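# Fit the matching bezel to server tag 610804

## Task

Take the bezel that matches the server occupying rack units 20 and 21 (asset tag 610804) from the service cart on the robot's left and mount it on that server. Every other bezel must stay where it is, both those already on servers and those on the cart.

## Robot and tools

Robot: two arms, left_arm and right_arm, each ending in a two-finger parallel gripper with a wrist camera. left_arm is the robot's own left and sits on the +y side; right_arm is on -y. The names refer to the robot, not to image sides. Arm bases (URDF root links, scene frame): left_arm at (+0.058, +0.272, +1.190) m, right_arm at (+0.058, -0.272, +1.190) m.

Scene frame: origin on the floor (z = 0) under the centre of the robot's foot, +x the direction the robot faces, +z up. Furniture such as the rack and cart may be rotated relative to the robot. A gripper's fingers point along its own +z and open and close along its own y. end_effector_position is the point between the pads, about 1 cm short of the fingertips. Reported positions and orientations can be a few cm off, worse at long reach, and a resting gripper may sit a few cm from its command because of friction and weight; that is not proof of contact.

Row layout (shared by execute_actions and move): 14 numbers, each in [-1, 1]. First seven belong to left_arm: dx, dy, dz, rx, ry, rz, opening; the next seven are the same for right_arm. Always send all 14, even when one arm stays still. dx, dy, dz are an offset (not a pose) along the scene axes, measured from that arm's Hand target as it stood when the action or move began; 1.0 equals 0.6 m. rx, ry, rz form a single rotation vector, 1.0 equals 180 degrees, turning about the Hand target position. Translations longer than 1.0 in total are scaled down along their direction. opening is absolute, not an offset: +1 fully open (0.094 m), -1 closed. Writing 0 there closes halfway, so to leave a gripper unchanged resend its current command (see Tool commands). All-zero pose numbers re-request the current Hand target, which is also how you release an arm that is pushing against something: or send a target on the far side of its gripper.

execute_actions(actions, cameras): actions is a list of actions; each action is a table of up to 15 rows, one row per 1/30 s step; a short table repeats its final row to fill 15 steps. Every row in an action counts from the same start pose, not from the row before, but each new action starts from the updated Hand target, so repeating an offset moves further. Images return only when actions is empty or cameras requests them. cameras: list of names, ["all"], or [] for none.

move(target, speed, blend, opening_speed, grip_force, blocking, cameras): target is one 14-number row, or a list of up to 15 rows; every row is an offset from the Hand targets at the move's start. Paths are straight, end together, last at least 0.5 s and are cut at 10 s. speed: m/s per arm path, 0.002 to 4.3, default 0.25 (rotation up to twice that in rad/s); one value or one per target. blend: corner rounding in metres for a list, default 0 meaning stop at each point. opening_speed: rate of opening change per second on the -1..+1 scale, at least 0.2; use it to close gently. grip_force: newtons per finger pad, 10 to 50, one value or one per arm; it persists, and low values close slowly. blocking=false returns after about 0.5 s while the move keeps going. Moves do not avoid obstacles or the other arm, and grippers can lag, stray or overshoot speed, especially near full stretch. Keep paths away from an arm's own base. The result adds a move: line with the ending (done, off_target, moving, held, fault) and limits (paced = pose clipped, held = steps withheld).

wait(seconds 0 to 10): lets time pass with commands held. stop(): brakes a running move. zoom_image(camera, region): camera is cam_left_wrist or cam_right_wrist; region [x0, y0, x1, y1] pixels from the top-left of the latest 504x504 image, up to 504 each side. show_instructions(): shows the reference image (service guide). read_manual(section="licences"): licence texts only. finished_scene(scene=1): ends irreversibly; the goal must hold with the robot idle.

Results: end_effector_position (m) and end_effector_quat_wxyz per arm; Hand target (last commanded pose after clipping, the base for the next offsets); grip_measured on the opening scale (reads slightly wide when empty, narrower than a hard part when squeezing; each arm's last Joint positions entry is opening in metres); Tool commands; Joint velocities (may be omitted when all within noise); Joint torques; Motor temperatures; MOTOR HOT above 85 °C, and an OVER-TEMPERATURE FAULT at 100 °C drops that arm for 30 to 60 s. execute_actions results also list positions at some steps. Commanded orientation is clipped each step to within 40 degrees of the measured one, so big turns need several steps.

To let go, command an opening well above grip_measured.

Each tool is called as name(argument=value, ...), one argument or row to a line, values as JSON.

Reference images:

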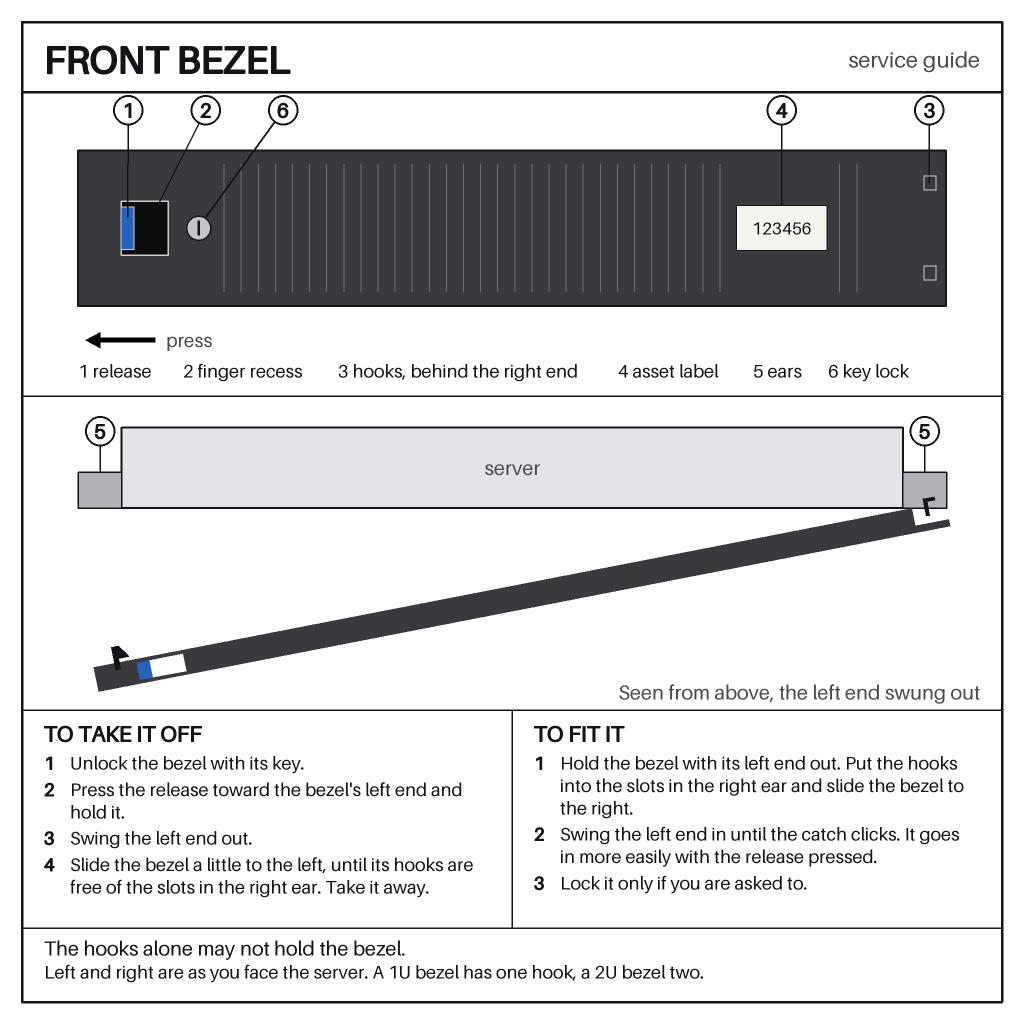

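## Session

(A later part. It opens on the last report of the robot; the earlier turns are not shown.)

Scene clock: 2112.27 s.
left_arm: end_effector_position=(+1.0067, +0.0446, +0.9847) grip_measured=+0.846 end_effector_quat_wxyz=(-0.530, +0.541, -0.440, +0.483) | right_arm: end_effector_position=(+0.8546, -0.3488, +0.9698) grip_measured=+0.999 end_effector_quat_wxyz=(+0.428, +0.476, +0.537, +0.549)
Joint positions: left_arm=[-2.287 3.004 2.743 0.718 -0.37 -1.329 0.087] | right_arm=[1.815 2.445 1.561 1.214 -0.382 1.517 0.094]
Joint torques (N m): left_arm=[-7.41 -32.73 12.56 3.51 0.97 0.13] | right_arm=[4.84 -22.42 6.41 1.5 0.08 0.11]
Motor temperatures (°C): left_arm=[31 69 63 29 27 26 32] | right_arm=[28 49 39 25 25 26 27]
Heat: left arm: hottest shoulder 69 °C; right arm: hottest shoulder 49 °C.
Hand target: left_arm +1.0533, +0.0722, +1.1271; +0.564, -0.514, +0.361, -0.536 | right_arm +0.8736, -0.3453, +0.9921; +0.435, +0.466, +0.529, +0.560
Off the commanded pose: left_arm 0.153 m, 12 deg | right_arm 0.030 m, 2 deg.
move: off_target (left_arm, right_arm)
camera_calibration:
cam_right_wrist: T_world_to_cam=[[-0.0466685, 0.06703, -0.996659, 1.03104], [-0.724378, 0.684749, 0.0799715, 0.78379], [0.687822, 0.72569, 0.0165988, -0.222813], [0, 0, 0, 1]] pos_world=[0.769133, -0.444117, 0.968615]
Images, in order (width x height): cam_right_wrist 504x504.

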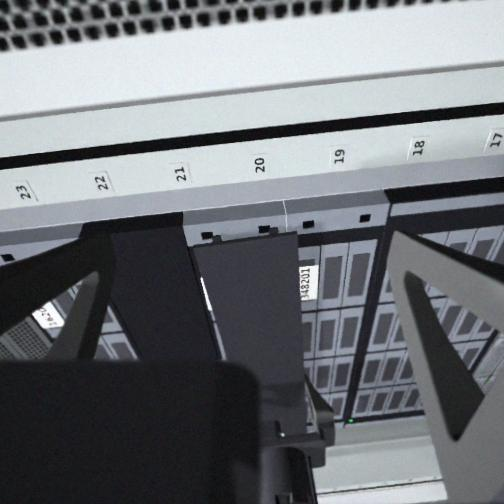

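move(
  target=[0.012,-0.002,0.004,0,0,0,0.75,0.0,0,0,0,0,0,1],
  speed=0.05,
  cameras=[],
)

move(
  target=[0.006,0,0.008,0,0,0,0.75,0.0,0,0,0,0,0,1],
  speed=0.05,
  cameras=[],
)

move(
  target=[0.006,0,0.006,0,0,0,0.75,0.0,0,0,0,0,0,1],
  speed=0.05,
  cameras=["cam_right_wrist"],
)

zoom_image(
  camera="cam_right_wrist",
  region=[170, 200, 300, 330],
)

Scene clock: 2117.53 s.
left_arm: end_effector_position=(+1.0066, +0.0446, +0.9850) grip_measured=+0.846 end_effector_quat_wxyz=(-0.530, +0.541, -0.440, +0.484) | right_arm: end_effector_position=(+0.8546, -0.3488, +0.9698) grip_measured=+0.999 end_effector_quat_wxyz=(+0.428, +0.476, +0.537, +0.549)
Joint positions: left_arm=[-2.287 3.004 2.742 0.72 -0.37 -1.33 0.087] | right_arm=[1.815 2.445 1.561 1.214 -0.382 1.517 0.094]
Joint torques (N m): left_arm=[-7.36 -32.85 13.65 3 0.93 0.09] | right_arm=[4.66 -22.07 6.35 1.58 0.04 0.12]
Motor temperatures (°C): left_arm=[31 71 63 30 27 26 32] | right_arm=[28 49 39 25 25 26 27]
Heat: left arm: hottest shoulder 71 °C; right arm: hottest shoulder 49 °C.
Hand target: left_arm +1.0605, +0.0709, +1.1295; +0.564, -0.514, +0.360, -0.536 | right_arm +0.8736, -0.3453, +0.9921; +0.435, +0.466, +0.529, +0.560
Off the commanded pose: left_arm 0.156 m, 12 deg | right_arm 0.030 m, 2 deg.
move: off_target (left_arm, right_arm)
No camera images: "cameras" was empty.

Scene clock: 2118.23 s.
left_arm: end_effector_position=(+1.0070, +0.0452, +0.9860) grip_measured=+0.846 end_effector_quat_wxyz=(-0.528, +0.542, -0.439, +0.484) | right_arm: end_effector_position=(+0.8546, -0.3488, +0.9698) grip_measured=+0.999 end_effector_quat_wxyz=(+0.428, +0.476, +0.537, +0.549)
Joint positions: left_arm=[-2.287 2.995 2.728 0.722 -0.37 -1.334 0.087] | right_arm=[1.815 2.445 1.561 1.214 -0.382 1.517 0.094]
Joint torques (N m): left_arm=[-7.53 -33.2 13.91 2.88 0.89 0.13] | right_arm=[4.48 -22.3 6.34 1.54 0.06 0.12]
Motor temperatures (°C): left_arm=[31 72 63 30 27 26 32] | right_arm=[28 49 39 25 25 26 27]
Heat: left arm: hottest shoulder 72 °C; right arm: hottest shoulder 49 °C.
Hand target: left_arm +1.0641, +0.0711, +1.1343; +0.564, -0.514, +0.360, -0.536 | right_arm +0.8736, -0.3453, +0.9921; +0.435, +0.466, +0.529, +0.560
Off the commanded pose: left_arm 0.161 m, 12 deg | right_arm 0.030 m, 2 deg.
move: off_target (left_arm, right_arm)
No camera images: "cameras" was empty.

Scene clock: 2118.93 s.
left_arm: end_effector_position=(+1.0072, +0.0453, +0.9867) grip_measured=+0.846 end_effector_quat_wxyz=(-0.527, +0.543, -0.440, +0.483) | right_arm: end_effector_position=(+0.8546, -0.3488, +0.9698) grip_measured=+0.999 end_effector_quat_wxyz=(+0.428, +0.476, +0.537, +0.549)
Joint positions: left_arm=[-2.287 2.985 2.712 0.724 -0.37 -1.336 0.087] | right_arm=[1.815 2.445 1.561 1.214 -0.382 1.517 0.094]
Joint torques (N m): left_arm=[-7.53 -33.03 14.64 2.7 0.88 0.16] | right_arm=[4.25 -22.07 6.37 1.72 0.08 0.09]
Motor temperatures (°C): left_arm=[31 72 63 30 27 26 32] | right_arm=[28 49 39 25 25 26 27]
Heat: left arm: hottest shoulder 72 °C; right arm: hottest shoulder 49 °C.
Hand target: left_arm +1.0677, +0.0712, +1.1380; +0.564, -0.514, +0.360, -0.536 | right_arm +0.8736, -0.3453, +0.9921; +0.435, +0.466, +0.529, +0.560
Off the commanded pose: left_arm 0.165 m, 12 deg | right_arm 0.030 m, 2 deg.
move: off_target (left_arm, right_arm)
camera_calibration:
cam_right_wrist: T_world_to_cam=[[-0.0466685, 0.06703, -0.996659, 1.03104], [-0.724378, 0.684749, 0.0799715, 0.78379], [0.687822, 0.72569, 0.0165988, -0.222813], [0, 0, 0, 1]] pos_world=[0.769133, -0.444117, 0.968615]
Images, in order (width x height): cam_right_wrist 504x504.

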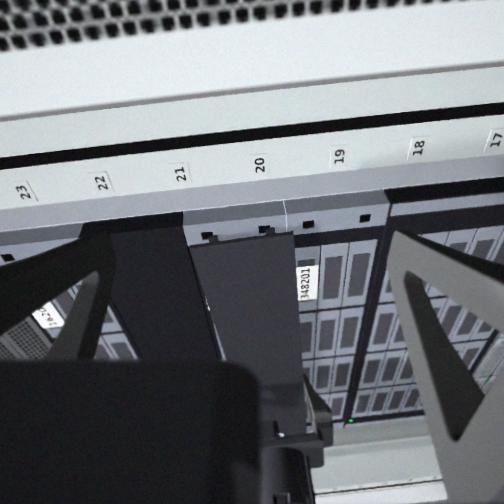

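Scaled by 3.877.

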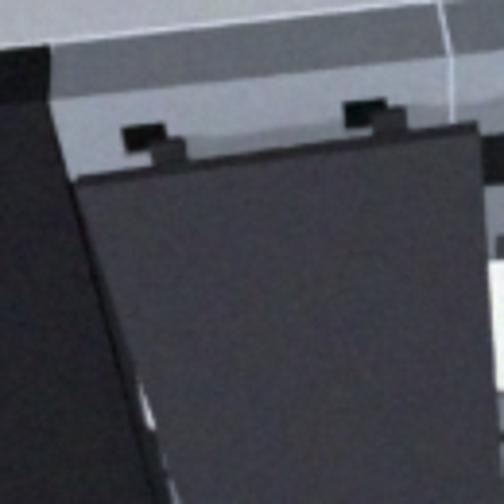

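move(
  target=[0.004,-0.03,0.008,0,0,0,0.75,0.0,0,0,0,0,0,1],
  speed=0.05,
  cameras=[],
)

move(
  target=[0.004,-0.006,0.008,0,0,0,0.75,0.0,0,0,0,0,0,1],
  speed=0.05,
  cameras=[],
)

move(
  target=[0.003,-0.004,0.006,0,0,0,0.75,0.0,0,0,0,0,0,1],
  speed=0.05,
  cameras=["cam_right_wrist"],
)

zoom_image(
  camera="cam_right_wrist",
  region=[170, 200, 300, 330],
)

Scene clock: 2123.43 s.
left_arm: end_effector_position=(+1.0069, +0.0456, +0.9858) grip_measured=+0.846 end_effector_quat_wxyz=(-0.526, +0.546, -0.441, +0.479) | right_arm: end_effector_position=(+0.8546, -0.3488, +0.9698) grip_measured=+0.999 end_effector_quat_wxyz=(+0.428, +0.476, +0.537, +0.549)
Joint positions: left_arm=[-2.288 2.979 2.702 0.721 -0.379 -1.336 0.087] | right_arm=[1.815 2.445 1.561 1.214 -0.382 1.517 0.094]
Joint torques (N m): left_arm=[-8.88 -31.79 18.26 2.25 0.55 0.27] | right_arm=[4.48 -22.53 6.23 1.61 0.1 0.11]
Motor temperatures (°C): left_arm=[31 71 62 29 27 26 32] | right_arm=[28 49 39 25 25 26 27]
Heat: left arm: hottest shoulder 71 °C; right arm: hottest shoulder 49 °C.
Hand target: left_arm +1.0701, +0.0531, +1.1428; +0.564, -0.514, +0.360, -0.536 | right_arm +0.8736, -0.3453, +0.9921; +0.435, +0.466, +0.529, +0.560
Off the commanded pose: left_arm 0.169 m, 13 deg | right_arm 0.030 m, 2 deg.
move: off_target (left_arm, right_arm)
No camera images: "cameras" was empty.

Scene clock: 2124.20 s.
left_arm: end_effector_position=(+1.0068, +0.0453, +0.9861) grip_measured=+0.846 end_effector_quat_wxyz=(-0.527, +0.548, -0.441, +0.478) | right_arm: end_effector_position=(+0.8546, -0.3488, +0.9698) grip_measured=+0.999 end_effector_quat_wxyz=(+0.428, +0.476, +0.537, +0.549)
Joint positions: left_arm=[-2.289 2.978 2.702 0.719 -0.384 -1.336 0.087] | right_arm=[1.815 2.445 1.561 1.214 -0.382 1.517 0.094]
Joint torques (N m): left_arm=[-9.17 -32.09 18.25 2.17 0.56 0.29] | right_arm=[4.48 -22.3 6.42 1.61 0.09 0.13]
Motor temperatures (°C): left_arm=[31 72 62 29 27 26 32] | right_arm=[28 49 39 25 25 26 27]
Heat: left arm: hottest shoulder 72 °C; right arm: hottest shoulder 49 °C.
Hand target: left_arm +1.0724, +0.0493, +1.1474; +0.564, -0.514, +0.361, -0.536 | right_arm +0.8736, -0.3453, +0.9921; +0.435, +0.466, +0.529, +0.560
Off the commanded pose: left_arm 0.174 m, 13 deg | right_arm 0.030 m, 2 deg.
move: off_target (left_arm, right_arm)
No camera images: "cameras" was empty.

Scene clock: 2124.97 s.
left_arm: end_effector_position=(+1.0070, +0.0455, +0.9865) grip_measured=+0.846 end_effector_quat_wxyz=(-0.527, +0.549, -0.441, +0.477) | right_arm: end_effector_position=(+0.8546, -0.3488, +0.9698) grip_measured=+0.999 end_effector_quat_wxyz=(+0.428, +0.476, +0.537, +0.549)
Joint positions: left_arm=[-2.29 2.976 2.7 0.718 -0.387 -1.336 0.087] | right_arm=[1.815 2.445 1.561 1.214 -0.382 1.517 0.094]
Joint torques (N m): left_arm=[-9.47 -32.15 18.25 2.1 0.57 0.32] | right_arm=[5.25 -22.71 6.22 1.62 0.09 0.09]
Motor temperatures (°C): left_arm=[31 72 62 29 27 26 32] | right_arm=[28 49 39 25 25 26 27]
Heat: left arm: hottest shoulder 72 °C; right arm: hottest shoulder 49 °C.
Hand target: left_arm +1.0743, +0.0472, +1.1510; +0.564, -0.514, +0.361, -0.536 | right_arm +0.8736, -0.3453, +0.9921; +0.435, +0.466, +0.529, +0.560
Off the commanded pose: left_arm 0.178 m, 13 deg | right_arm 0.030 m, 2 deg.
move: off_target (left_arm, right_arm)
camera_calibration:
cam_right_wrist: T_world_to_cam=[[-0.0466685, 0.06703, -0.996659, 1.03104], [-0.724378, 0.684749, 0.0799715, 0.78379], [0.687822, 0.72569, 0.0165988, -0.222813], [0, 0, 0, 1]] pos_world=[0.769133, -0.444117, 0.968615]
Images, in order (width x height): cam_right_wrist 504x504.

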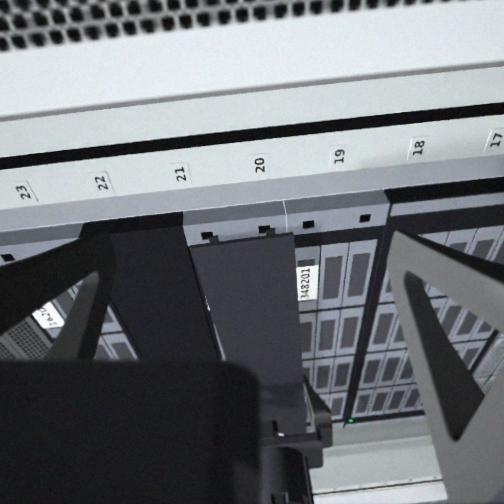

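Scaled by 3.877.

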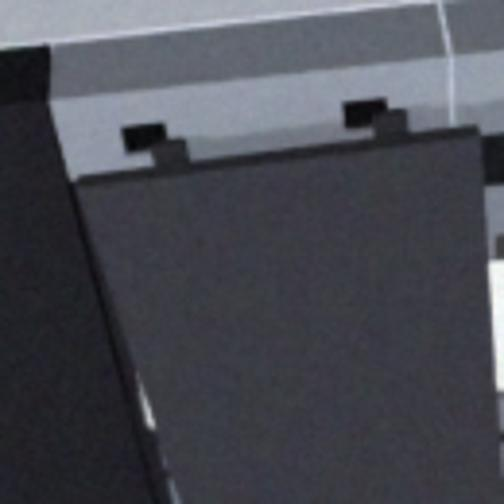

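move(
  target=[0,-0.004,0.008,0,0,0,0.75,0.0,0,0,0,0,0,1],
  speed=0.05,
  cameras=[],
)

move(
  target=[0,-0.004,0.006,0,0,0,0.75,0.0,0,0,0,0,0,1],
  speed=0.05,
  cameras=[],
)

move(
  target=[0,-0.003,0.006,0,0,0,0.75,0.0,0,0,0,0,0,1],
  speed=0.05,
  cameras=["cam_right_wrist"],
)

zoom_image(
  camera="cam_right_wrist",
  region=[170, 200, 300, 330],
)

Scene clock: 2129.97 s.
left_arm: end_effector_position=(+1.0070, +0.0453, +0.9869) grip_measured=+0.846 end_effector_quat_wxyz=(-0.527, +0.550, -0.441, +0.476) | right_arm: end_effector_position=(+0.8546, -0.3488, +0.9698) grip_measured=+0.999 end_effector_quat_wxyz=(+0.428, +0.476, +0.537, +0.549)
Joint positions: left_arm=[-2.29 2.973 2.695 0.717 -0.39 -1.336 0.087] | right_arm=[1.815 2.445 1.561 1.214 -0.382 1.517 0.094]
Joint torques (N m): left_arm=[-9.58 -32.73 17.78 2.15 0.55 0.34] | right_arm=[5.19 -22.42 6.41 1.55 0.05 0.14]
Motor temperatures (°C): left_arm=[31 73 64 29 27 26 32] | right_arm=[28 49 39 25 25 26 27]
Heat: left arm: hottest shoulder 73 °C; right arm: hottest shoulder 49 °C.
Hand target: left_arm +1.0743, +0.0447, +1.1558; +0.564, -0.514, +0.361, -0.536 | right_arm +0.8736, -0.3453, +0.9921; +0.435, +0.466, +0.529, +0.560
Off the commanded pose: left_arm 0.182 m, 13 deg | right_arm 0.030 m, 2 deg.
move: off_target (left_arm, right_arm)
No camera images: "cameras" was empty.

Scene clock: 2130.73 s.
left_arm: end_effector_position=(+1.0070, +0.0451, +0.9872) grip_measured=+0.846 end_effector_quat_wxyz=(-0.526, +0.551, -0.441, +0.474) | right_arm: end_effector_position=(+0.8546, -0.3488, +0.9698) grip_measured=+0.999 end_effector_quat_wxyz=(+0.428, +0.476, +0.537, +0.549)
Joint positions: left_arm=[-2.291 2.968 2.688 0.717 -0.393 -1.336 0.087] | right_arm=[1.815 2.445 1.561 1.214 -0.382 1.517 0.094]
Joint torques (N m): left_arm=[-9.82 -32.97 17.78 2.22 0.53 0.37] | right_arm=[5.01 -23 6.39 1.62 0.11 0.1]
Motor temperatures (°C): left_arm=[31 73 64 29 27 26 32] | right_arm=[28 49 39 25 25 26 27]
Heat: left arm: hottest shoulder 73 °C; right arm: hottest shoulder 49 °C.
Hand target: left_arm +1.0743, +0.0422, +1.1594; +0.564, -0.514, +0.361, -0.536 | right_arm +0.8736, -0.3453, +0.9921; +0.435, +0.466, +0.529, +0.560
Off the commanded pose: left_arm 0.185 m, 13 deg | right_arm 0.030 m, 2 deg.
move: off_target (left_arm, right_arm)
No camera images: "cameras" was empty.

Scene clock: 2131.50 s.
left_arm: end_effector_position=(+1.0070, +0.0451, +0.9873) grip_measured=+0.846 end_effector_quat_wxyz=(-0.526, +0.552, -0.442, +0.473) | right_arm: end_effector_position=(+0.8546, -0.3488, +0.9698) grip_measured=+0.999 end_effector_quat_wxyz=(+0.428, +0.476, +0.537, +0.549)
Joint positions: left_arm=[-2.291 2.964 2.683 0.716 -0.395 -1.336 0.087] | right_arm=[1.815 2.445 1.561 1.214 -0.382 1.517 0.094]
Joint torques (N m): left_arm=[-10.11 -33.32 17.58 2.32 0.51 0.4] | right_arm=[4.37 -22.07 6.31 1.55 0.07 0.11]
Motor temperatures (°C): left_arm=[31 74 64 29 27 26 32] | right_arm=[28 49 39 25 25 26 27]
Heat: left arm: hottest shoulder 74 °C; right arm: hottest shoulder 49 °C.
Hand target: left_arm +1.0743, +0.0406, +1.1629; +0.564, -0.514, +0.361, -0.536 | right_arm +0.8736, -0.3453, +0.9921; +0.435, +0.466, +0.529, +0.560
Off the commanded pose: left_arm 0.188 m, 13 deg | right_arm 0.030 m, 2 deg.
move: off_target (left_arm, right_arm)
camera_calibration:
cam_right_wrist: T_world_to_cam=[[-0.0466685, 0.06703, -0.996659, 1.03104], [-0.724378, 0.684749, 0.0799715, 0.78379], [0.687822, 0.72569, 0.0165988, -0.222813], [0, 0, 0, 1]] pos_world=[0.769133, -0.444117, 0.968615]
Images, in order (width x height): cam_right_wrist 504x504.

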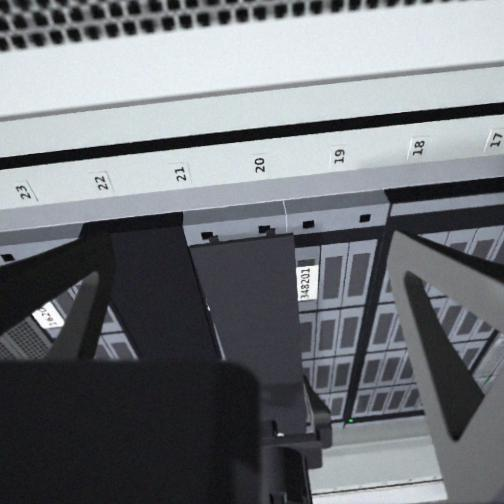

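Scaled by 3.877.

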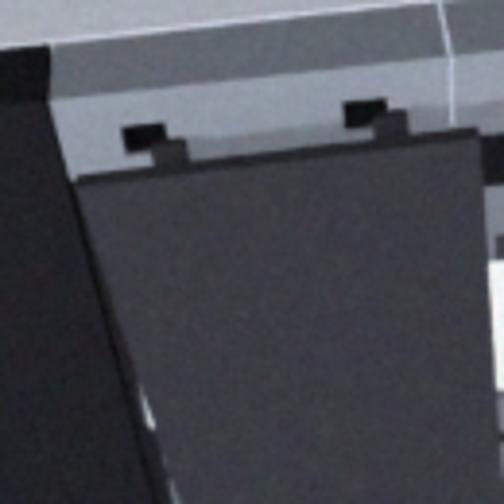

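move(
  target=[-0.012,0,0,0,0,0,0.75,0.0,0,0,0,0,0,1],
  speed=0.05,
  cameras=[],
)

move(
  target=[-0.006,0,0,0,0,0,0.75,0.0,0,0,0,0,0,1],
  speed=0.05,
  cameras=[],
)

Scene clock: 2134.50 s.
left_arm: end_effector_position=(+1.0071, +0.0449, +0.9881) grip_measured=+0.846 end_effector_quat_wxyz=(-0.525, +0.552, -0.442, +0.473) | right_arm: end_effector_position=(+0.8546, -0.3488, +0.9698) grip_measured=+0.999 end_effector_quat_wxyz=(+0.428, +0.476, +0.537, +0.549)
Joint positions: left_arm=[-2.292 2.96 2.677 0.717 -0.395 -1.337 0.087] | right_arm=[1.815 2.445 1.561 1.214 -0.382 1.517 0.094]
Joint torques (N m): left_arm=[-10.17 -33.2 16.75 2.69 0.46 0.4] | right_arm=[5.3 -22.36 6.22 1.46 0.08 0.11]
Motor temperatures (°C): left_arm=[31 74 65 29 27 26 32] | right_arm=[28 49 39 25 25 26 27]
Heat: left arm: hottest shoulder 74 °C; right arm: hottest shoulder 49 °C.
Hand target: left_arm +1.0671, +0.0404, +1.1632; +0.564, -0.514, +0.360, -0.537 | right_arm +0.8736, -0.3453, +0.9921; +0.435, +0.466, +0.529, +0.560
Off the commanded pose: left_arm 0.185 m, 13 deg | right_arm 0.030 m, 2 deg.
move: off_target (left_arm, right_arm)
No camera images: "cameras" was empty.

Scene clock: 2135.20 s.
left_arm: end_effector_position=(+1.0071, +0.0450, +0.9881) grip_measured=+0.846 end_effector_quat_wxyz=(-0.526, +0.552, -0.442, +0.473) | right_arm: end_effector_position=(+0.8546, -0.3488, +0.9698) grip_measured=+0.999 end_effector_quat_wxyz=(+0.428, +0.476, +0.537, +0.549)
Joint positions: left_arm=[-2.292 2.96 2.677 0.717 -0.396 -1.337 0.087] | right_arm=[1.815 2.445 1.561 1.214 -0.382 1.517 0.094]
Joint torques (N m): left_arm=[-10.17 -33.2 16.16 2.85 0.43 0.41] | right_arm=[4.37 -22.59 6.31 1.62 0.07 0.09]
Motor temperatures (°C): left_arm=[31 74 65 29 27 26 32] | right_arm=[28 49 39 25 25 26 27]
Heat: left arm: hottest shoulder 74 °C; right arm: hottest shoulder 49 °C.
Hand target: left_arm +1.0635, +0.0405, +1.1631; +0.564, -0.514, +0.360, -0.536 | right_arm +0.8736, -0.3453, +0.9921; +0.435, +0.466, +0.529, +0.560
Off the commanded pose: left_arm 0.184 m, 13 deg | right_arm 0.030 m, 2 deg.
move: off_target (left_arm, right_arm)
No camera images: "cameras" was empty.

move(
  target=[-0.006,0,0.003,0,0,0,0.75,0.0,0,0,0,0,0,1],
  speed=0.05,
  cameras=[],
)

move(
  target=[-0.006,0,0.003,0,0,0,0.75,0.0,0,0,0,0,0,1],
  speed=0.05,
  cameras=["cam_right_wrist"],
)

zoom_image(
  camera="cam_right_wrist",
  region=[170, 200, 300, 330],
)

Scene clock: 2140.83 s.
left_arm: end_effector_position=(+1.0071, +0.0450, +0.9881) grip_measured=+0.846 end_effector_quat_wxyz=(-0.526, +0.552, -0.442, +0.473) | right_arm: end_effector_position=(+0.8546, -0.3488, +0.9698) grip_measured=+0.999 end_effector_quat_wxyz=(+0.428, +0.476, +0.537, +0.549)
Joint positions: left_arm=[-2.292 2.96 2.677 0.717 -0.396 -1.337 0.087] | right_arm=[1.815 2.445 1.561 1.214 -0.382 1.517 0.094]
Joint torques (N m): left_arm=[-10.23 -33.79 15.17 3.08 0.38 0.41] | right_arm=[4.25 -22.3 6.38 1.37 0.14 0.11]
Motor temperatures (°C): left_arm=[31 73 67 29 27 26 32] | right_arm=[28 49 39 25 25 26 27]
Heat: left arm: hottest shoulder 73 °C; right arm: hottest shoulder 49 °C.
Hand target: left_arm +1.0599, +0.0405, +1.1649; +0.564, -0.514, +0.360, -0.536 | right_arm +0.8736, -0.3453, +0.9921; +0.435, +0.466, +0.529, +0.560
Off the commanded pose: left_arm 0.185 m, 13 deg | right_arm 0.030 m, 2 deg.
move: off_target (left_arm, right_arm)
No camera images: "cameras" was empty.

Scene clock: 2141.53 s.
left_arm: end_effector_position=(+1.0070, +0.0448, +0.9882) grip_measured=+0.846 end_effector_quat_wxyz=(-0.526, +0.552, -0.442, +0.473) | right_arm: end_effector_position=(+0.8546, -0.3488, +0.9698) grip_measured=+0.999 end_effector_quat_wxyz=(+0.428, +0.476, +0.537, +0.549)
Joint positions: left_arm=[-2.292 2.96 2.677 0.717 -0.396 -1.337 0.087] | right_arm=[1.815 2.445 1.561 1.214 -0.382 1.517 0.094]
Joint torques (N m): left_arm=[-10.34 -34.2 14.2 3.32 0.34 0.44] | right_arm=[4.95 -22.53 6.32 1.48 0.09 0.1]
Motor temperatures (°C): left_arm=[31 73 67 29 27 26 32] | right_arm=[28 49 39 25 25 26 27]
Heat: left arm: hottest shoulder 73 °C; right arm: hottest shoulder 49 °C.
Hand target: left_arm +1.0563, +0.0403, +1.1668; +0.564, -0.514, +0.360, -0.537 | right_arm +0.8736, -0.3453, +0.9921; +0.435, +0.466, +0.529, +0.560
Off the commanded pose: left_arm 0.185 m, 13 deg | right_arm 0.030 m, 2 deg.
move: off_target (left_arm, right_arm)
camera_calibration:
cam_right_wrist: T_world_to_cam=[[-0.0466685, 0.06703, -0.996659, 1.03104], [-0.724378, 0.684749, 0.0799715, 0.78379], [0.687822, 0.72569, 0.0165988, -0.222813], [0, 0, 0, 1]] pos_world=[0.769133, -0.444117, 0.968615]
Images, in order (width x height): cam_right_wrist 504x504.

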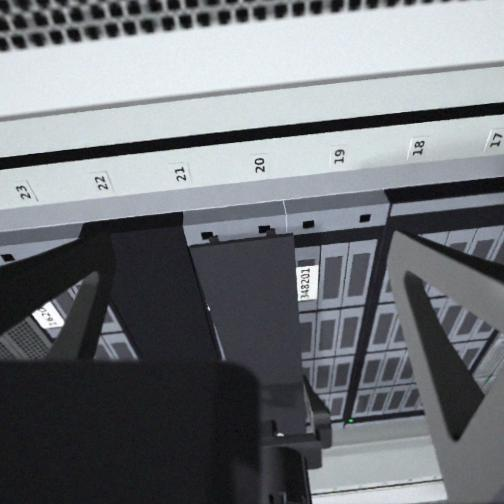

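Scaled by 3.877.

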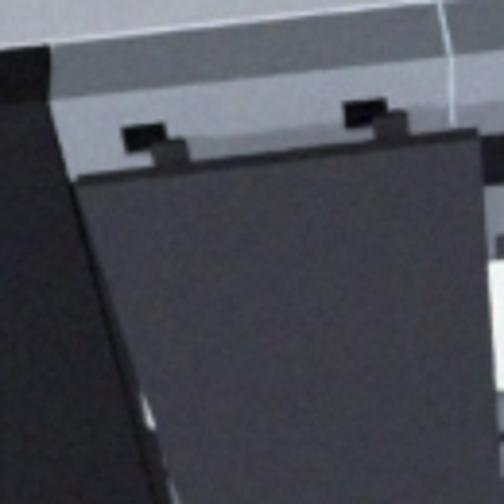

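move(
  target=[-0.01,0,0,0,0,0,0.75,0.0,0,0,0,0,0,1],
  speed=0.05,
  cameras=[],
)

move(
  target=[-0.006,0,0,0,0,0,0.75,0.0,0,0,0,0,0,1],
  speed=0.05,
  cameras=[],
)

Scene clock: 2144.63 s.
left_arm: end_effector_position=(+1.0071, +0.0451, +0.9884) grip_measured=+0.846 end_effector_quat_wxyz=(-0.526, +0.552, -0.442, +0.473) | right_arm: end_effector_position=(+0.8546, -0.3488, +0.9698) grip_measured=+0.999 end_effector_quat_wxyz=(+0.428, +0.476, +0.537, +0.549)
Joint positions: left_arm=[-2.292 2.96 2.677 0.717 -0.398 -1.336 0.087] | right_arm=[1.815 2.445 1.561 1.214 -0.382 1.517 0.094]
Joint torques (N m): left_arm=[-10.46 -34.26 13.26 3.62 0.35 0.45] | right_arm=[4.95 -22.12 6.38 1.48 0.09 0.12]
Motor temperatures (°C): left_arm=[31 73 67 29 27 26 32] | right_arm=[28 49 39 25 25 26 27]
Heat: left arm: hottest shoulder 73 °C; right arm: hottest shoulder 49 °C.
Hand target: left_arm +1.0503, +0.0407, +1.1668; +0.564, -0.514, +0.360, -0.536 | right_arm +0.8736, -0.3453, +0.9921; +0.435, +0.466, +0.529, +0.560
Off the commanded pose: left_arm 0.184 m, 13 deg | right_arm 0.030 m, 2 deg.
move: off_target (left_arm, right_arm)
No camera images: "cameras" was empty.

Scene clock: 2145.37 s.
left_arm: end_effector_position=(+1.0069, +0.0450, +0.9884) grip_measured=+0.846 end_effector_quat_wxyz=(-0.526, +0.553, -0.443, +0.471) | right_arm: end_effector_position=(+0.8546, -0.3488, +0.9698) grip_measured=+0.999 end_effector_quat_wxyz=(+0.428, +0.476, +0.537, +0.549)
Joint positions: left_arm=[-2.293 2.955 2.669 0.717 -0.399 -1.336 0.087] | right_arm=[1.815 2.445 1.561 1.214 -0.382 1.517 0.094]
Joint torques (N m): left_arm=[-10.46 -34.14 13.16 3.88 0.39 0.43] | right_arm=[4.6 -22.59 6.34 1.51 0.09 0.12]
Motor temperatures (°C): left_arm=[31 73 67 29 27 26 32] | right_arm=[28 49 39 25 25 26 27]
Heat: left arm: hottest shoulder 73 °C; right arm: hottest shoulder 49 °C.
Hand target: left_arm +1.0467, +0.0406, +1.1667; +0.564, -0.514, +0.360, -0.536 | right_arm +0.8736, -0.3453, +0.9921; +0.435, +0.466, +0.529, +0.560
Off the commanded pose: left_arm 0.183 m, 14 deg | right_arm 0.030 m, 2 deg.
move: off_target (left_arm, right_arm)
No camera images: "cameras" was empty.

move(
  target=[-0.012,0,-0.005,0,0,0,0.75,0.0,0,0,0,0,0,1],
  speed=0.05,
  cameras=[],
)

move(
  target=[-0.008,0.003,-0.005,0,0,0,0.75,0.0,0,0,0,0,0,1],
  speed=0.05,
  cameras=[],
)

Scene clock: 2149.80 s.
left_arm: end_effector_position=(+1.0088, +0.0440, +1.0032) grip_measured=+0.846 end_effector_quat_wxyz=(-0.538, +0.542, -0.448, +0.466) | right_arm: end_effector_position=(+0.8546, -0.3488, +0.9698) grip_measured=+0.999 end_effector_quat_wxyz=(+0.428, +0.476, +0.537, +0.549)
Joint positions: left_arm=[-2.297 2.922 2.63 0.74 -0.4 -1.295 0.087] | right_arm=[1.815 2.445 1.561 1.214 -0.382 1.517 0.094]
Joint torques (N m): left_arm=[-10.17 -33.08 12.74 3.97 0.51 -0.01] | right_arm=[4.31 -22.71 6.35 1.54 0.12 0.1]
Motor temperatures (°C): left_arm=[31 74 65 30 27 26 32] | right_arm=[28 49 39 25 25 26 27]
Heat: left arm: hottest shoulder 74 °C; right arm: hottest shoulder 49 °C.
Hand target: left_arm +1.0395, +0.0406, +1.1638; +0.564, -0.514, +0.360, -0.536 | right_arm +0.8736, -0.3453, +0.9921; +0.435, +0.466, +0.529, +0.560
Off the commanded pose: left_arm 0.164 m, 14 deg | right_arm 0.030 m, 2 deg.
move: off_target (left_arm, right_arm)
No camera images: "cameras" was empty.

Scene clock: 2150.73 s.
left_arm: end_effector_position=(+1.0068, +0.0445, +1.0032) grip_measured=+0.846 end_effector_quat_wxyz=(-0.538, +0.541, -0.448, +0.466) | right_arm: end_effector_position=(+0.8546, -0.3488, +0.9698) grip_measured=+0.999 end_effector_quat_wxyz=(+0.428, +0.476, +0.537, +0.549)
Joint positions: left_arm=[-2.297 2.91 2.602 0.756 -0.4 -1.293 0.087] | right_arm=[1.815 2.445 1.561 1.214 -0.382 1.517 0.094]
Joint torques (N m): left_arm=[-10.05 -32.79 12.36 4.01 0.62 -0.03] | right_arm=[4.72 -21.71 6.43 1.55 0.1 0.12]
Motor temperatures (°C): left_arm=[31 74 65 30 27 26 32] | right_arm=[28 49 39 25 25 26 27]
Heat: left arm: hottest shoulder 74 °C; right arm: hottest shoulder 49 °C.
Hand target: left_arm +1.0347, +0.0424, +1.1607; +0.564, -0.514, +0.360, -0.536 | right_arm +0.8736, -0.3453, +0.9921; +0.435, +0.466, +0.529, +0.560
Off the commanded pose: left_arm 0.160 m, 14 deg | right_arm 0.030 m, 2 deg.
move: off_target (left_arm, right_arm)
No camera images: "cameras" was empty.

move(
  target=[-0.012,0,-0.025,0,0,0,0.75,0.0,0,0,0,0,0,1],
  speed=0.05,
  cameras=["cam_right_wrist"],
)

zoom_image(
  camera="cam_right_wrist",
  region=[150, 190, 320, 360],
)

Scene clock: 2154.87 s.
left_arm: end_effector_position=(+1.0020, +0.0465, +1.0101) grip_measured=+0.846 end_effector_quat_wxyz=(-0.541, +0.540, -0.435, +0.476) | right_arm: end_effector_position=(+0.8546, -0.3488, +0.9698) grip_measured=+0.999 end_effector_quat_wxyz=(+0.428, +0.476, +0.537, +0.549)
Joint positions: left_arm=[-2.298 2.886 2.549 0.814 -0.398 -1.304 0.087] | right_arm=[1.815 2.445 1.561 1.214 -0.382 1.517 0.094]
Joint torques (N m): left_arm=[-9.93 -31.85 11.44 3.79 0.56 0.07] | right_arm=[4.54 -22.53 6.32 1.44 0.07 0.09]
Motor temperatures (°C): left_arm=[31 73 64 30 27 26 32] | right_arm=[28 49 39 25 25 26 27]
Heat: left arm: hottest shoulder 73 °C; right arm: hottest shoulder 49 °C.
Hand target: left_arm +1.0275, +0.0422, +1.1458; +0.564, -0.514, +0.360, -0.536 | right_arm +0.8736, -0.3453, +0.9921; +0.435, +0.466, +0.529, +0.560
Off the commanded pose: left_arm 0.138 m, 12 deg | right_arm 0.030 m, 2 deg.
move: off_target (left_arm, right_arm)
camera_calibration:
cam_right_wrist: T_world_to_cam=[[-0.0466685, 0.06703, -0.996659, 1.03104], [-0.724378, 0.684749, 0.0799715, 0.78379], [0.687822, 0.72569, 0.0165988, -0.222813], [0, 0, 0, 1]] pos_world=[0.769133, -0.444117, 0.968615]
Images, in order (width x height): cam_right_wrist 504x504.

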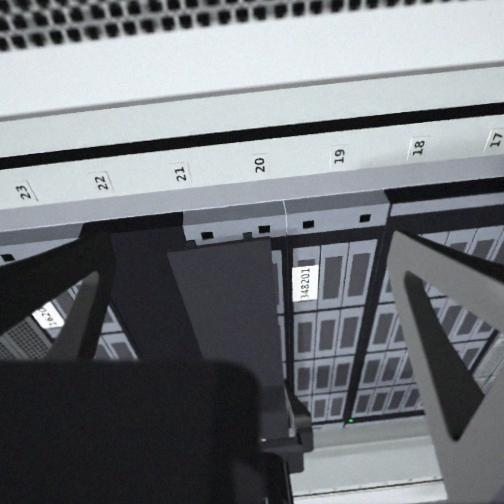

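Scaled by 2.965.

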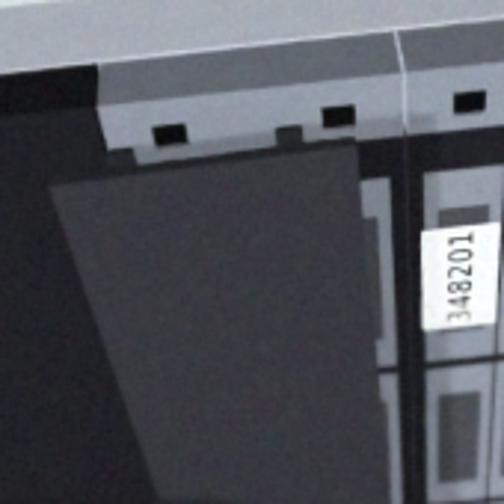

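move(
  target=[0,-0.006,-0.03,0.008,0.006,0,0.75,0.0,0,0,0,0,0,1],
  speed=0.06,
  cameras=[],
)

move(
  target=[0.004,0,-0.006,0,0,0,0.75,0.0,0,0,0,0,0,1],
  speed=0.05,
  cameras=[],
)

move(
  target=[0.004,0,-0.006,0,0,0,0.75,0.0,0,0,0,0,0,1],
  speed=0.05,
  cameras=["cam_right_wrist"],
)

zoom_image(
  camera="cam_right_wrist",
  region=[170, 200, 300, 330],
)

Scene clock: 2160.77 s.
left_arm: end_effector_position=(+1.0019, +0.0464, +1.0097) grip_measured=+0.846 end_effector_quat_wxyz=(-0.541, +0.540, -0.435, +0.476) | right_arm: end_effector_position=(+0.8546, -0.3488, +0.9698) grip_measured=+0.999 end_effector_quat_wxyz=(+0.428, +0.476, +0.537, +0.549)
Joint positions: left_arm=[-2.298 2.886 2.548 0.814 -0.398 -1.304 0.087] | right_arm=[1.815 2.445 1.561 1.214 -0.382 1.517 0.094]
Joint torques (N m): left_arm=[-9.93 -29.92 13.19 3.51 0.55 0.29] | right_arm=[4.72 -22.59 6.28 1.69 0.06 0.1]
Motor temperatures (°C): left_arm=[31 72 63 30 27 26 32] | right_arm=[28 49 39 25 25 26 27]
Heat: left arm: hottest shoulder 72 °C; right arm: hottest shoulder 49 °C.
Hand target: left_arm +1.0275, +0.0386, +1.1277; +0.567, -0.512, +0.372, -0.527 | right_arm +0.8736, -0.3453, +0.9921; +0.435, +0.466, +0.529, +0.560
Off the commanded pose: left_arm 0.121 m, 10 deg | right_arm 0.030 m, 2 deg.
move: off_target (left_arm, right_arm)
No camera images: "cameras" was empty.

Scene clock: 2161.47 s.
left_arm: end_effector_position=(+1.0019, +0.0464, +1.0097) grip_measured=+0.846 end_effector_quat_wxyz=(-0.541, +0.540, -0.435, +0.476) | right_arm: end_effector_position=(+0.8546, -0.3488, +0.9698) grip_measured=+0.999 end_effector_quat_wxyz=(+0.428, +0.476, +0.537, +0.549)
Joint positions: left_arm=[-2.298 2.886 2.548 0.814 -0.398 -1.304 0.087] | right_arm=[1.815 2.445 1.561 1.214 -0.382 1.517 0.094]
Joint torques (N m): left_arm=[-9.76 -29.22 14.38 3.34 0.62 0.29] | right_arm=[4.42 -21.95 6.31 1.73 0.08 0.15]
Motor temperatures (°C): left_arm=[31 71 63 30 27 26 32] | right_arm=[28 49 39 25 25 26 27]
Heat: left arm: hottest shoulder 71 °C; right arm: hottest shoulder 49 °C.
Hand target: left_arm +1.0299, +0.0386, +1.1241; +0.567, -0.512, +0.372, -0.527 | right_arm +0.8736, -0.3453, +0.9921; +0.435, +0.466, +0.529, +0.560
Off the commanded pose: left_arm 0.118 m, 10 deg | right_arm 0.030 m, 2 deg.
move: off_target (left_arm, right_arm)
No camera images: "cameras" was empty.

Scene clock: 2162.17 s.
left_arm: end_effector_position=(+1.0015, +0.0462, +1.0087) grip_measured=+0.846 end_effector_quat_wxyz=(-0.541, +0.540, -0.435, +0.476) | right_arm: end_effector_position=(+0.8546, -0.3488, +0.9698) grip_measured=+0.999 end_effector_quat_wxyz=(+0.428, +0.476, +0.537, +0.549)
Joint positions: left_arm=[-2.298 2.887 2.548 0.814 -0.398 -1.304 0.087] | right_arm=[1.815 2.445 1.561 1.214 -0.382 1.517 0.094]
Joint torques (N m): left_arm=[-9.52 -27.63 15.56 3.17 0.68 0.28] | right_arm=[4.89 -22.18 6.45 1.73 0.06 0.14]
Motor temperatures (°C): left_arm=[31 71 63 30 27 26 32] | right_arm=[28 49 39 25 25 26 27]
Heat: left arm: hottest shoulder 71 °C; right arm: hottest shoulder 49 °C.
Hand target: left_arm +1.0323, +0.0386, +1.1205; +0.567, -0.512, +0.372, -0.527 | right_arm +0.8736, -0.3453, +0.9921; +0.435, +0.466, +0.529, +0.560
Off the commanded pose: left_arm 0.116 m, 10 deg | right_arm 0.030 m, 2 deg.
move: off_target (left_arm, right_arm)
camera_calibration:
cam_right_wrist: T_world_to_cam=[[-0.0466685, 0.06703, -0.996659, 1.03104], [-0.724378, 0.684749, 0.0799715, 0.78379], [0.687822, 0.72569, 0.0165988, -0.222813], [0, 0, 0, 1]] pos_world=[0.769133, -0.444117, 0.968615]
Images, in order (width x height): cam_right_wrist 504x504.

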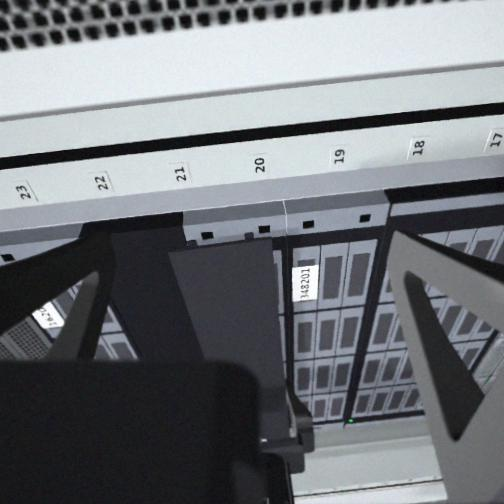

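Scaled by 3.877.

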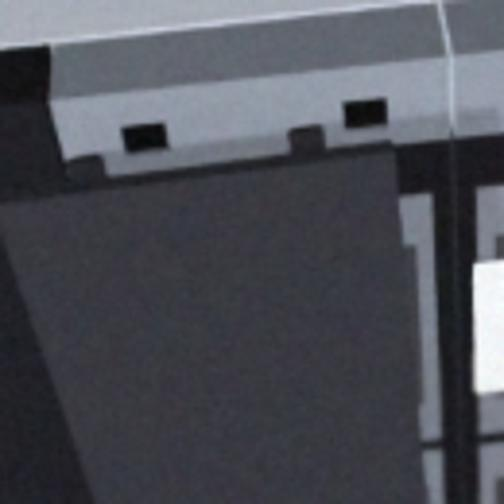

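move(
  target=[0.002,0,-0.006,0,0.004,0,0.75,0.0,0,0,0,0,0,1],
  speed=0.05,
  cameras=[],
)

move(
  target=[0.002,0,-0.005,0,0.004,0,0.75,0.0,0,0,0,0,0,1],
  speed=0.05,
  cameras=["cam_right_wrist"],
)

zoom_image(
  camera="cam_right_wrist",
  region=[170, 200, 300, 330],
)

Scene clock: 2166.27 s.
left_arm: end_effector_position=(+1.0012, +0.0461, +1.0081) grip_measured=+0.846 end_effector_quat_wxyz=(-0.540, +0.540, -0.436, +0.476) | right_arm: end_effector_position=(+0.8546, -0.3488, +0.9698) grip_measured=+0.999 end_effector_quat_wxyz=(+0.428, +0.476, +0.537, +0.549)
Joint positions: left_arm=[-2.298 2.888 2.548 0.814 -0.398 -1.304 0.087] | right_arm=[1.815 2.445 1.561 1.214 -0.382 1.517 0.094]
Joint torques (N m): left_arm=[-9.64 -28.75 15.05 2.82 0.53 0.26] | right_arm=[4.72 -22.59 6.28 1.55 0.06 0.13]
Motor temperatures (°C): left_arm=[31 73 64 30 27 26 32] | right_arm=[28 49 39 25 25 26 27]
Heat: left arm: hottest shoulder 73 °C; right arm: hottest shoulder 49 °C.
Hand target: left_arm +1.0335, +0.0386, +1.1170; +0.565, -0.515, +0.376, -0.524 | right_arm +0.8736, -0.3453, +0.9921; +0.435, +0.466, +0.529, +0.560
Off the commanded pose: left_arm 0.114 m, 10 deg | right_arm 0.030 m, 2 deg.
move: off_target (left_arm, right_arm)
No camera images: "cameras" was empty.

Scene clock: 2167.07 s.
left_arm: end_effector_position=(+1.0013, +0.0459, +1.0066) grip_measured=+0.846 end_effector_quat_wxyz=(-0.539, +0.541, -0.438, +0.474) | right_arm: end_effector_position=(+0.8546, -0.3488, +0.9698) grip_measured=+0.999 end_effector_quat_wxyz=(+0.428, +0.476, +0.537, +0.549)
Joint positions: left_arm=[-2.298 2.888 2.548 0.808 -0.399 -1.304 0.087] | right_arm=[1.815 2.445 1.561 1.214 -0.382 1.517 0.094]
Joint torques (N m): left_arm=[-9.52 -28.98 14.79 2.67 0.43 0.22] | right_arm=[3.9 -23 6.22 1.48 0.12 0.16]
Motor temperatures (°C): left_arm=[31 73 64 30 27 26 32] | right_arm=[28 49 39 25 25 26 27]
Heat: left arm: hottest shoulder 73 °C; right arm: hottest shoulder 49 °C.
Hand target: left_arm +1.0347, +0.0386, +1.1140; +0.562, -0.518, +0.379, -0.521 | right_arm +0.8736, -0.3453, +0.9921; +0.435, +0.466, +0.529, +0.560
Off the commanded pose: left_arm 0.113 m, 9 deg | right_arm 0.030 m, 2 deg.
move: off_target (left_arm, right_arm)
camera_calibration:
cam_right_wrist: T_world_to_cam=[[-0.0466685, 0.06703, -0.996659, 1.03104], [-0.724378, 0.684749, 0.0799715, 0.78379], [0.687822, 0.72569, 0.0165988, -0.222813], [0, 0, 0, 1]] pos_world=[0.769133, -0.444117, 0.968615]
Images, in order (width x height): cam_right_wrist 504x504.

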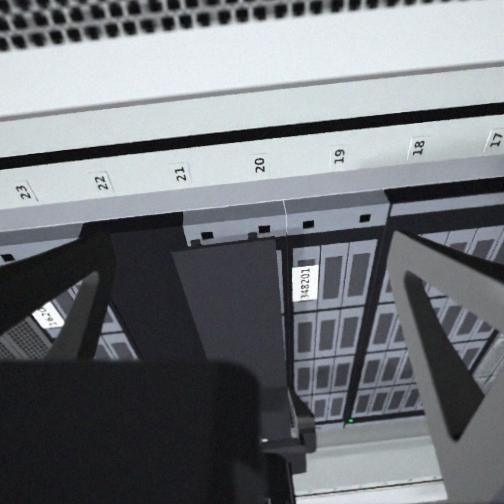

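Scaled by 3.877.

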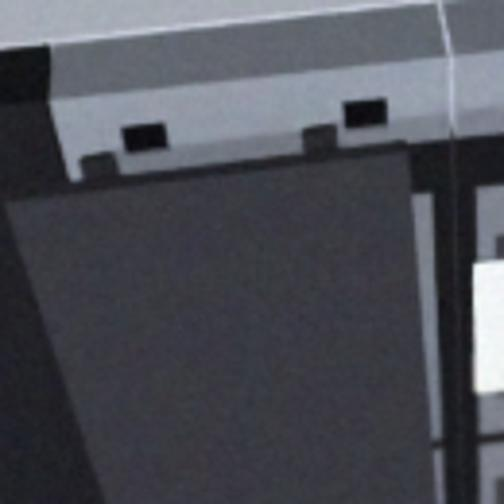

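move(
  target=[0.002,0,-0.002,0,0.008,0,0.75,0.0,0,0,0,0,0,1],
  speed=0.05,
  cameras=[],
)

move(
  target=[0.002,0,-0.003,0,0.006,0,0.75,0.0,0,0,0,0,0,1],
  speed=0.05,
  cameras=["cam_right_wrist"],
)

zoom_image(
  camera="cam_right_wrist",
  region=[170, 200, 300, 330],
)

Scene clock: 2171.93 s.
left_arm: end_effector_position=(+1.0015, +0.0457, +1.0011) grip_measured=+0.846 end_effector_quat_wxyz=(-0.536, +0.546, -0.445, +0.466) | right_arm: end_effector_position=(+0.8546, -0.3488, +0.9698) grip_measured=+0.999 end_effector_quat_wxyz=(+0.428, +0.476, +0.537, +0.549)
Joint positions: left_arm=[-2.298 2.888 2.548 0.785 -0.407 -1.304 0.087] | right_arm=[1.815 2.445 1.561 1.214 -0.382 1.517 0.094]
Joint torques (N m): left_arm=[-9.58 -29.92 13.49 2.63 0.42 0.17] | right_arm=[4.19 -22.71 6.28 1.52 0.14 0.14]
Motor temperatures (°C): left_arm=[31 74 64 30 27 26 32] | right_arm=[28 49 39 25 25 26 27]
Heat: left arm: hottest shoulder 74 °C; right arm: hottest shoulder 49 °C.
Hand target: left_arm +1.0359, +0.0386, +1.1128; +0.558, -0.525, +0.387, -0.514 | right_arm +0.8736, -0.3453, +0.9921; +0.435, +0.466, +0.529, +0.560
Off the commanded pose: left_arm 0.117 m, 9 deg | right_arm 0.030 m, 2 deg.
move: off_target (left_arm, right_arm)
No camera images: "cameras" was empty.

Scene clock: 2172.80 s.
left_arm: end_effector_position=(+1.0015, +0.0453, +0.9965) grip_measured=+0.846 end_effector_quat_wxyz=(-0.533, +0.549, -0.451, +0.460) | right_arm: end_effector_position=(+0.8546, -0.3488, +0.9698) grip_measured=+0.999 end_effector_quat_wxyz=(+0.428, +0.476, +0.537, +0.549)
Joint positions: left_arm=[-2.298 2.888 2.548 0.766 -0.412 -1.304 0.087] | right_arm=[1.815 2.445 1.561 1.214 -0.382 1.517 0.094]
Joint torques (N m): left_arm=[-9.52 -30.39 13.04 2.76 0.37 0.12] | right_arm=[4.72 -21.71 6.43 1.47 0.09 0.14]
Motor temperatures (°C): left_arm=[31 75 64 29 27 26 32] | right_arm=[28 49 39 25 25 26 27]
Heat: left arm: hottest shoulder 75 °C; right arm: hottest shoulder 49 °C.
Hand target: left_arm +1.0371, +0.0386, +1.1110; +0.554, -0.530, +0.392, -0.509 | right_arm +0.8736, -0.3453, +0.9921; +0.435, +0.466, +0.529, +0.560
Off the commanded pose: left_arm 0.120 m, 9 deg | right_arm 0.030 m, 2 deg.
move: off_target (left_arm, right_arm)
camera_calibration:
cam_right_wrist: T_world_to_cam=[[-0.0466685, 0.06703, -0.996659, 1.03104], [-0.724378, 0.684749, 0.0799715, 0.78379], [0.687822, 0.72569, 0.0165988, -0.222813], [0, 0, 0, 1]] pos_world=[0.769133, -0.444117, 0.968615]
Images, in order (width x height): cam_right_wrist 504x504.

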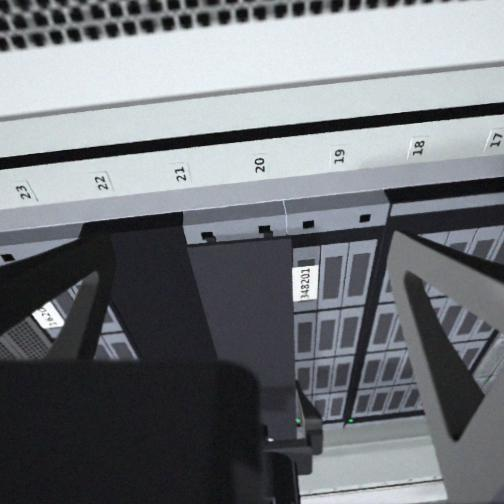

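Scaled by 3.877.

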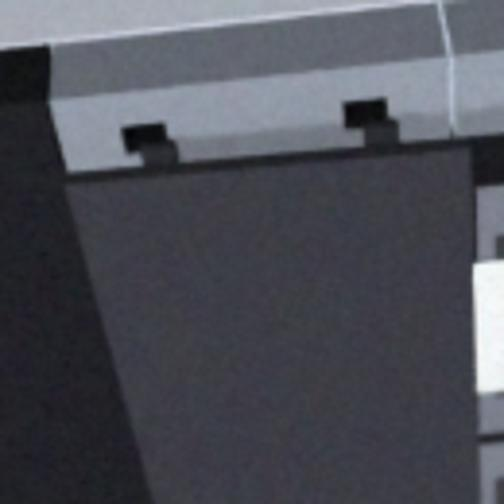

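move(
  target=[0.00,0,0,-0.008,-0.004,0,0.75,0.0,0,0,0,0,0,1],
  speed=0.05,
  cameras=["cam_right_wrist"],
)

zoom_image(
  camera="cam_right_wrist",
  region=[170, 200, 300, 330],
)

Scene clock: 2178.50 s.
left_arm: end_effector_position=(+1.0015, +0.0453, +0.9965) grip_measured=+0.846 end_effector_quat_wxyz=(-0.529, +0.553, -0.447, +0.464) | right_arm: end_effector_position=(+0.8546, -0.3488, +0.9698) grip_measured=+0.999 end_effector_quat_wxyz=(+0.428, +0.476, +0.537, +0.549)
Joint positions: left_arm=[-2.298 2.888 2.548 0.766 -0.412 -1.32 0.087] | right_arm=[1.815 2.445 1.561 1.214 -0.382 1.517 0.094]
Joint torques (N m): left_arm=[-9.64 -29.74 14.19 2.81 0.38 0.03] | right_arm=[4.95 -22.53 6.42 1.7 0.07 0.11]
Motor temperatures (°C): left_arm=[31 76 63 29 27 26 32] | right_arm=[28 49 39 25 25 26 27]
Heat: left arm: hottest shoulder 76 °C; right arm: hottest shoulder 49 °C.
Hand target: left_arm +1.0371, +0.0386, +1.1110; +0.550, -0.533, +0.382, -0.517 | right_arm +0.8736, -0.3453, +0.9921; +0.435, +0.466, +0.529, +0.560
Off the commanded pose: left_arm 0.120 m, 10 deg | right_arm 0.030 m, 2 deg.
move: off_target (left_arm, right_arm)
camera_calibration:
cam_right_wrist: T_world_to_cam=[[-0.0466685, 0.06703, -0.996659, 1.03104], [-0.724378, 0.684749, 0.0799715, 0.78379], [0.687822, 0.72569, 0.0165988, -0.222813], [0, 0, 0, 1]] pos_world=[0.769133, -0.444117, 0.968615]
Images, in order (width x height): cam_right_wrist 504x504.

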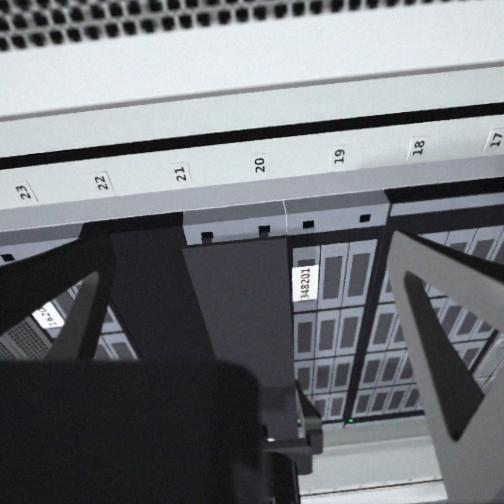

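Scaled by 3.877.

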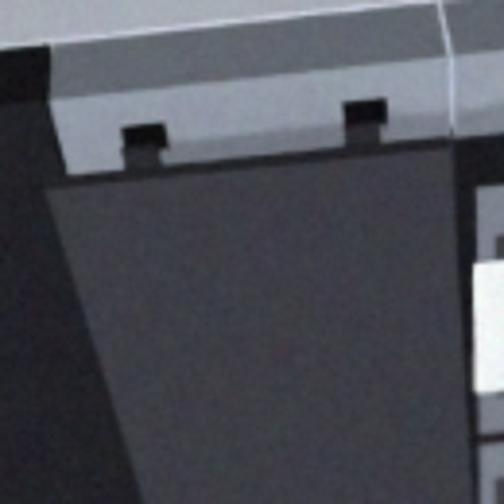

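move(
  target=[0.012,0,-0.006,0,0,0,0.75,0.0,0,0,0,0,0,1],
  speed=0.05,
  cameras=[],
)

move(
  target=[0.008,0,-0.003,0,0,0,0.75,0.0,0,0,0,0,0,1],
  speed=0.05,
  cameras=[],
)

Scene clock: 2183.57 s.
left_arm: end_effector_position=(+1.0011, +0.0441, +0.9920) grip_measured=+0.846 end_effector_quat_wxyz=(-0.525, +0.555, -0.452, +0.461) | right_arm: end_effector_position=(+0.8546, -0.3488, +0.9698) grip_measured=+0.999 end_effector_quat_wxyz=(+0.428, +0.476, +0.537, +0.549)
Joint positions: left_arm=[-2.298 2.889 2.548 0.752 -0.412 -1.324 0.087] | right_arm=[1.815 2.445 1.561 1.214 -0.382 1.517 0.094]
Joint torques (N m): left_arm=[-9.47 -27.46 16.98 2.81 0.5 0.07] | right_arm=[5.07 -22.53 6.28 1.43 0.04 0.14]
Motor temperatures (°C): left_arm=[31 77 63 29 27 26 32] | right_arm=[28 49 39 25 25 26 27]
Heat: left arm: hottest shoulder 77 °C; right arm: hottest shoulder 49 °C.
Hand target: left_arm +1.0442, +0.0385, +1.1072; +0.550, -0.533, +0.382, -0.517 | right_arm +0.8736, -0.3453, +0.9921; +0.435, +0.466, +0.529, +0.560
Off the commanded pose: left_arm 0.123 m, 11 deg | right_arm 0.030 m, 2 deg.
move: off_target (left_arm, right_arm)
No camera images: "cameras" was empty.

Scene clock: 2184.90 s.
left_arm: end_effector_position=(+1.0025, +0.0419, +0.9856) grip_measured=+0.846 end_effector_quat_wxyz=(-0.522, +0.556, -0.454, +0.459) | right_arm: end_effector_position=(+0.8546, -0.3488, +0.9698) grip_measured=+0.999 end_effector_quat_wxyz=(+0.428, +0.476, +0.537, +0.549)
Joint positions: left_arm=[-2.298 2.917 2.596 0.723 -0.412 -1.326 0.087] | right_arm=[1.815 2.445 1.561 1.214 -0.382 1.517 0.094]
Joint torques (N m): left_arm=[-9.29 -28.63 17.84 2.67 0.56 0.08] | right_arm=[4.42 -22.42 6.35 1.65 0.11 0.16]
Motor temperatures (°C): left_arm=[31 77 64 29 27 26 32] | right_arm=[28 49 39 25 25 26 27]
Heat: left arm: hottest shoulder 77 °C; right arm: hottest shoulder 49 °C.
Hand target: left_arm +1.0491, +0.0385, +1.1055; +0.550, -0.533, +0.382, -0.517 | right_arm +0.8736, -0.3453, +0.9921; +0.435, +0.466, +0.529, +0.560
Off the commanded pose: left_arm 0.129 m, 11 deg | right_arm 0.030 m, 2 deg.
move: off_target (left_arm, right_arm)
No camera images: "cameras" was empty.

move(
  target=[0.0,0.004,0.0,0,-0.008,0,0.75,0.0,0,0,0,0,0,1],
  speed=0.05,
  cameras=["cam_right_wrist"],
)

zoom_image(
  camera="cam_right_wrist",
  region=[170, 200, 300, 330],
)

Scene clock: 2188.17 s.
left_arm: end_effector_position=(+1.0046, +0.0392, +0.9839) grip_measured=+0.846 end_effector_quat_wxyz=(-0.525, +0.552, -0.448, +0.468) | right_arm: end_effector_position=(+0.8546, -0.3488, +0.9698) grip_measured=+0.999 end_effector_quat_wxyz=(+0.428, +0.476, +0.537, +0.549)
Joint positions: left_arm=[-2.298 2.969 2.685 0.708 -0.403 -1.326 0.087] | right_arm=[1.815 2.445 1.561 1.214 -0.382 1.517 0.094]
Joint torques (N m): left_arm=[-8.94 -28.69 17.98 2.7 0.66 0.11] | right_arm=[4.54 -22.24 6.31 1.46 0.07 0.11]
Motor temperatures (°C): left_arm=[31 77 64 29 27 26 32] | right_arm=[28 49 39 25 25 26 27]
Heat: left arm: hottest shoulder 77 °C; right arm: hottest shoulder 49 °C.
Hand target: left_arm +1.0491, +0.0410, +1.1057; +0.554, -0.527, +0.375, -0.524 | right_arm +0.8736, -0.3453, +0.9921; +0.435, +0.466, +0.529, +0.560
Off the commanded pose: left_arm 0.130 m, 11 deg | right_arm 0.030 m, 2 deg.
move: off_target (left_arm, right_arm)
camera_calibration:
cam_right_wrist: T_world_to_cam=[[-0.0466685, 0.06703, -0.996659, 1.03104], [-0.724378, 0.684749, 0.0799715, 0.78379], [0.687822, 0.72569, 0.0165988, -0.222813], [0, 0, 0, 1]] pos_world=[0.769133, -0.444117, 0.968615]
Images, in order (width x height): cam_right_wrist 504x504.

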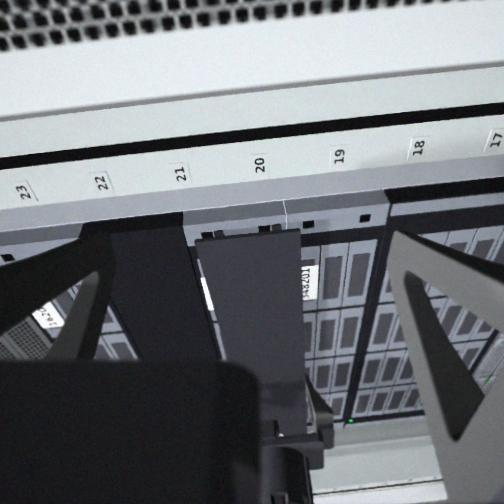

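Scaled by 3.877.

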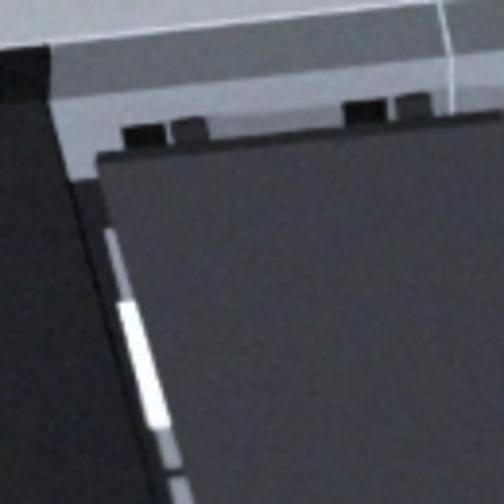

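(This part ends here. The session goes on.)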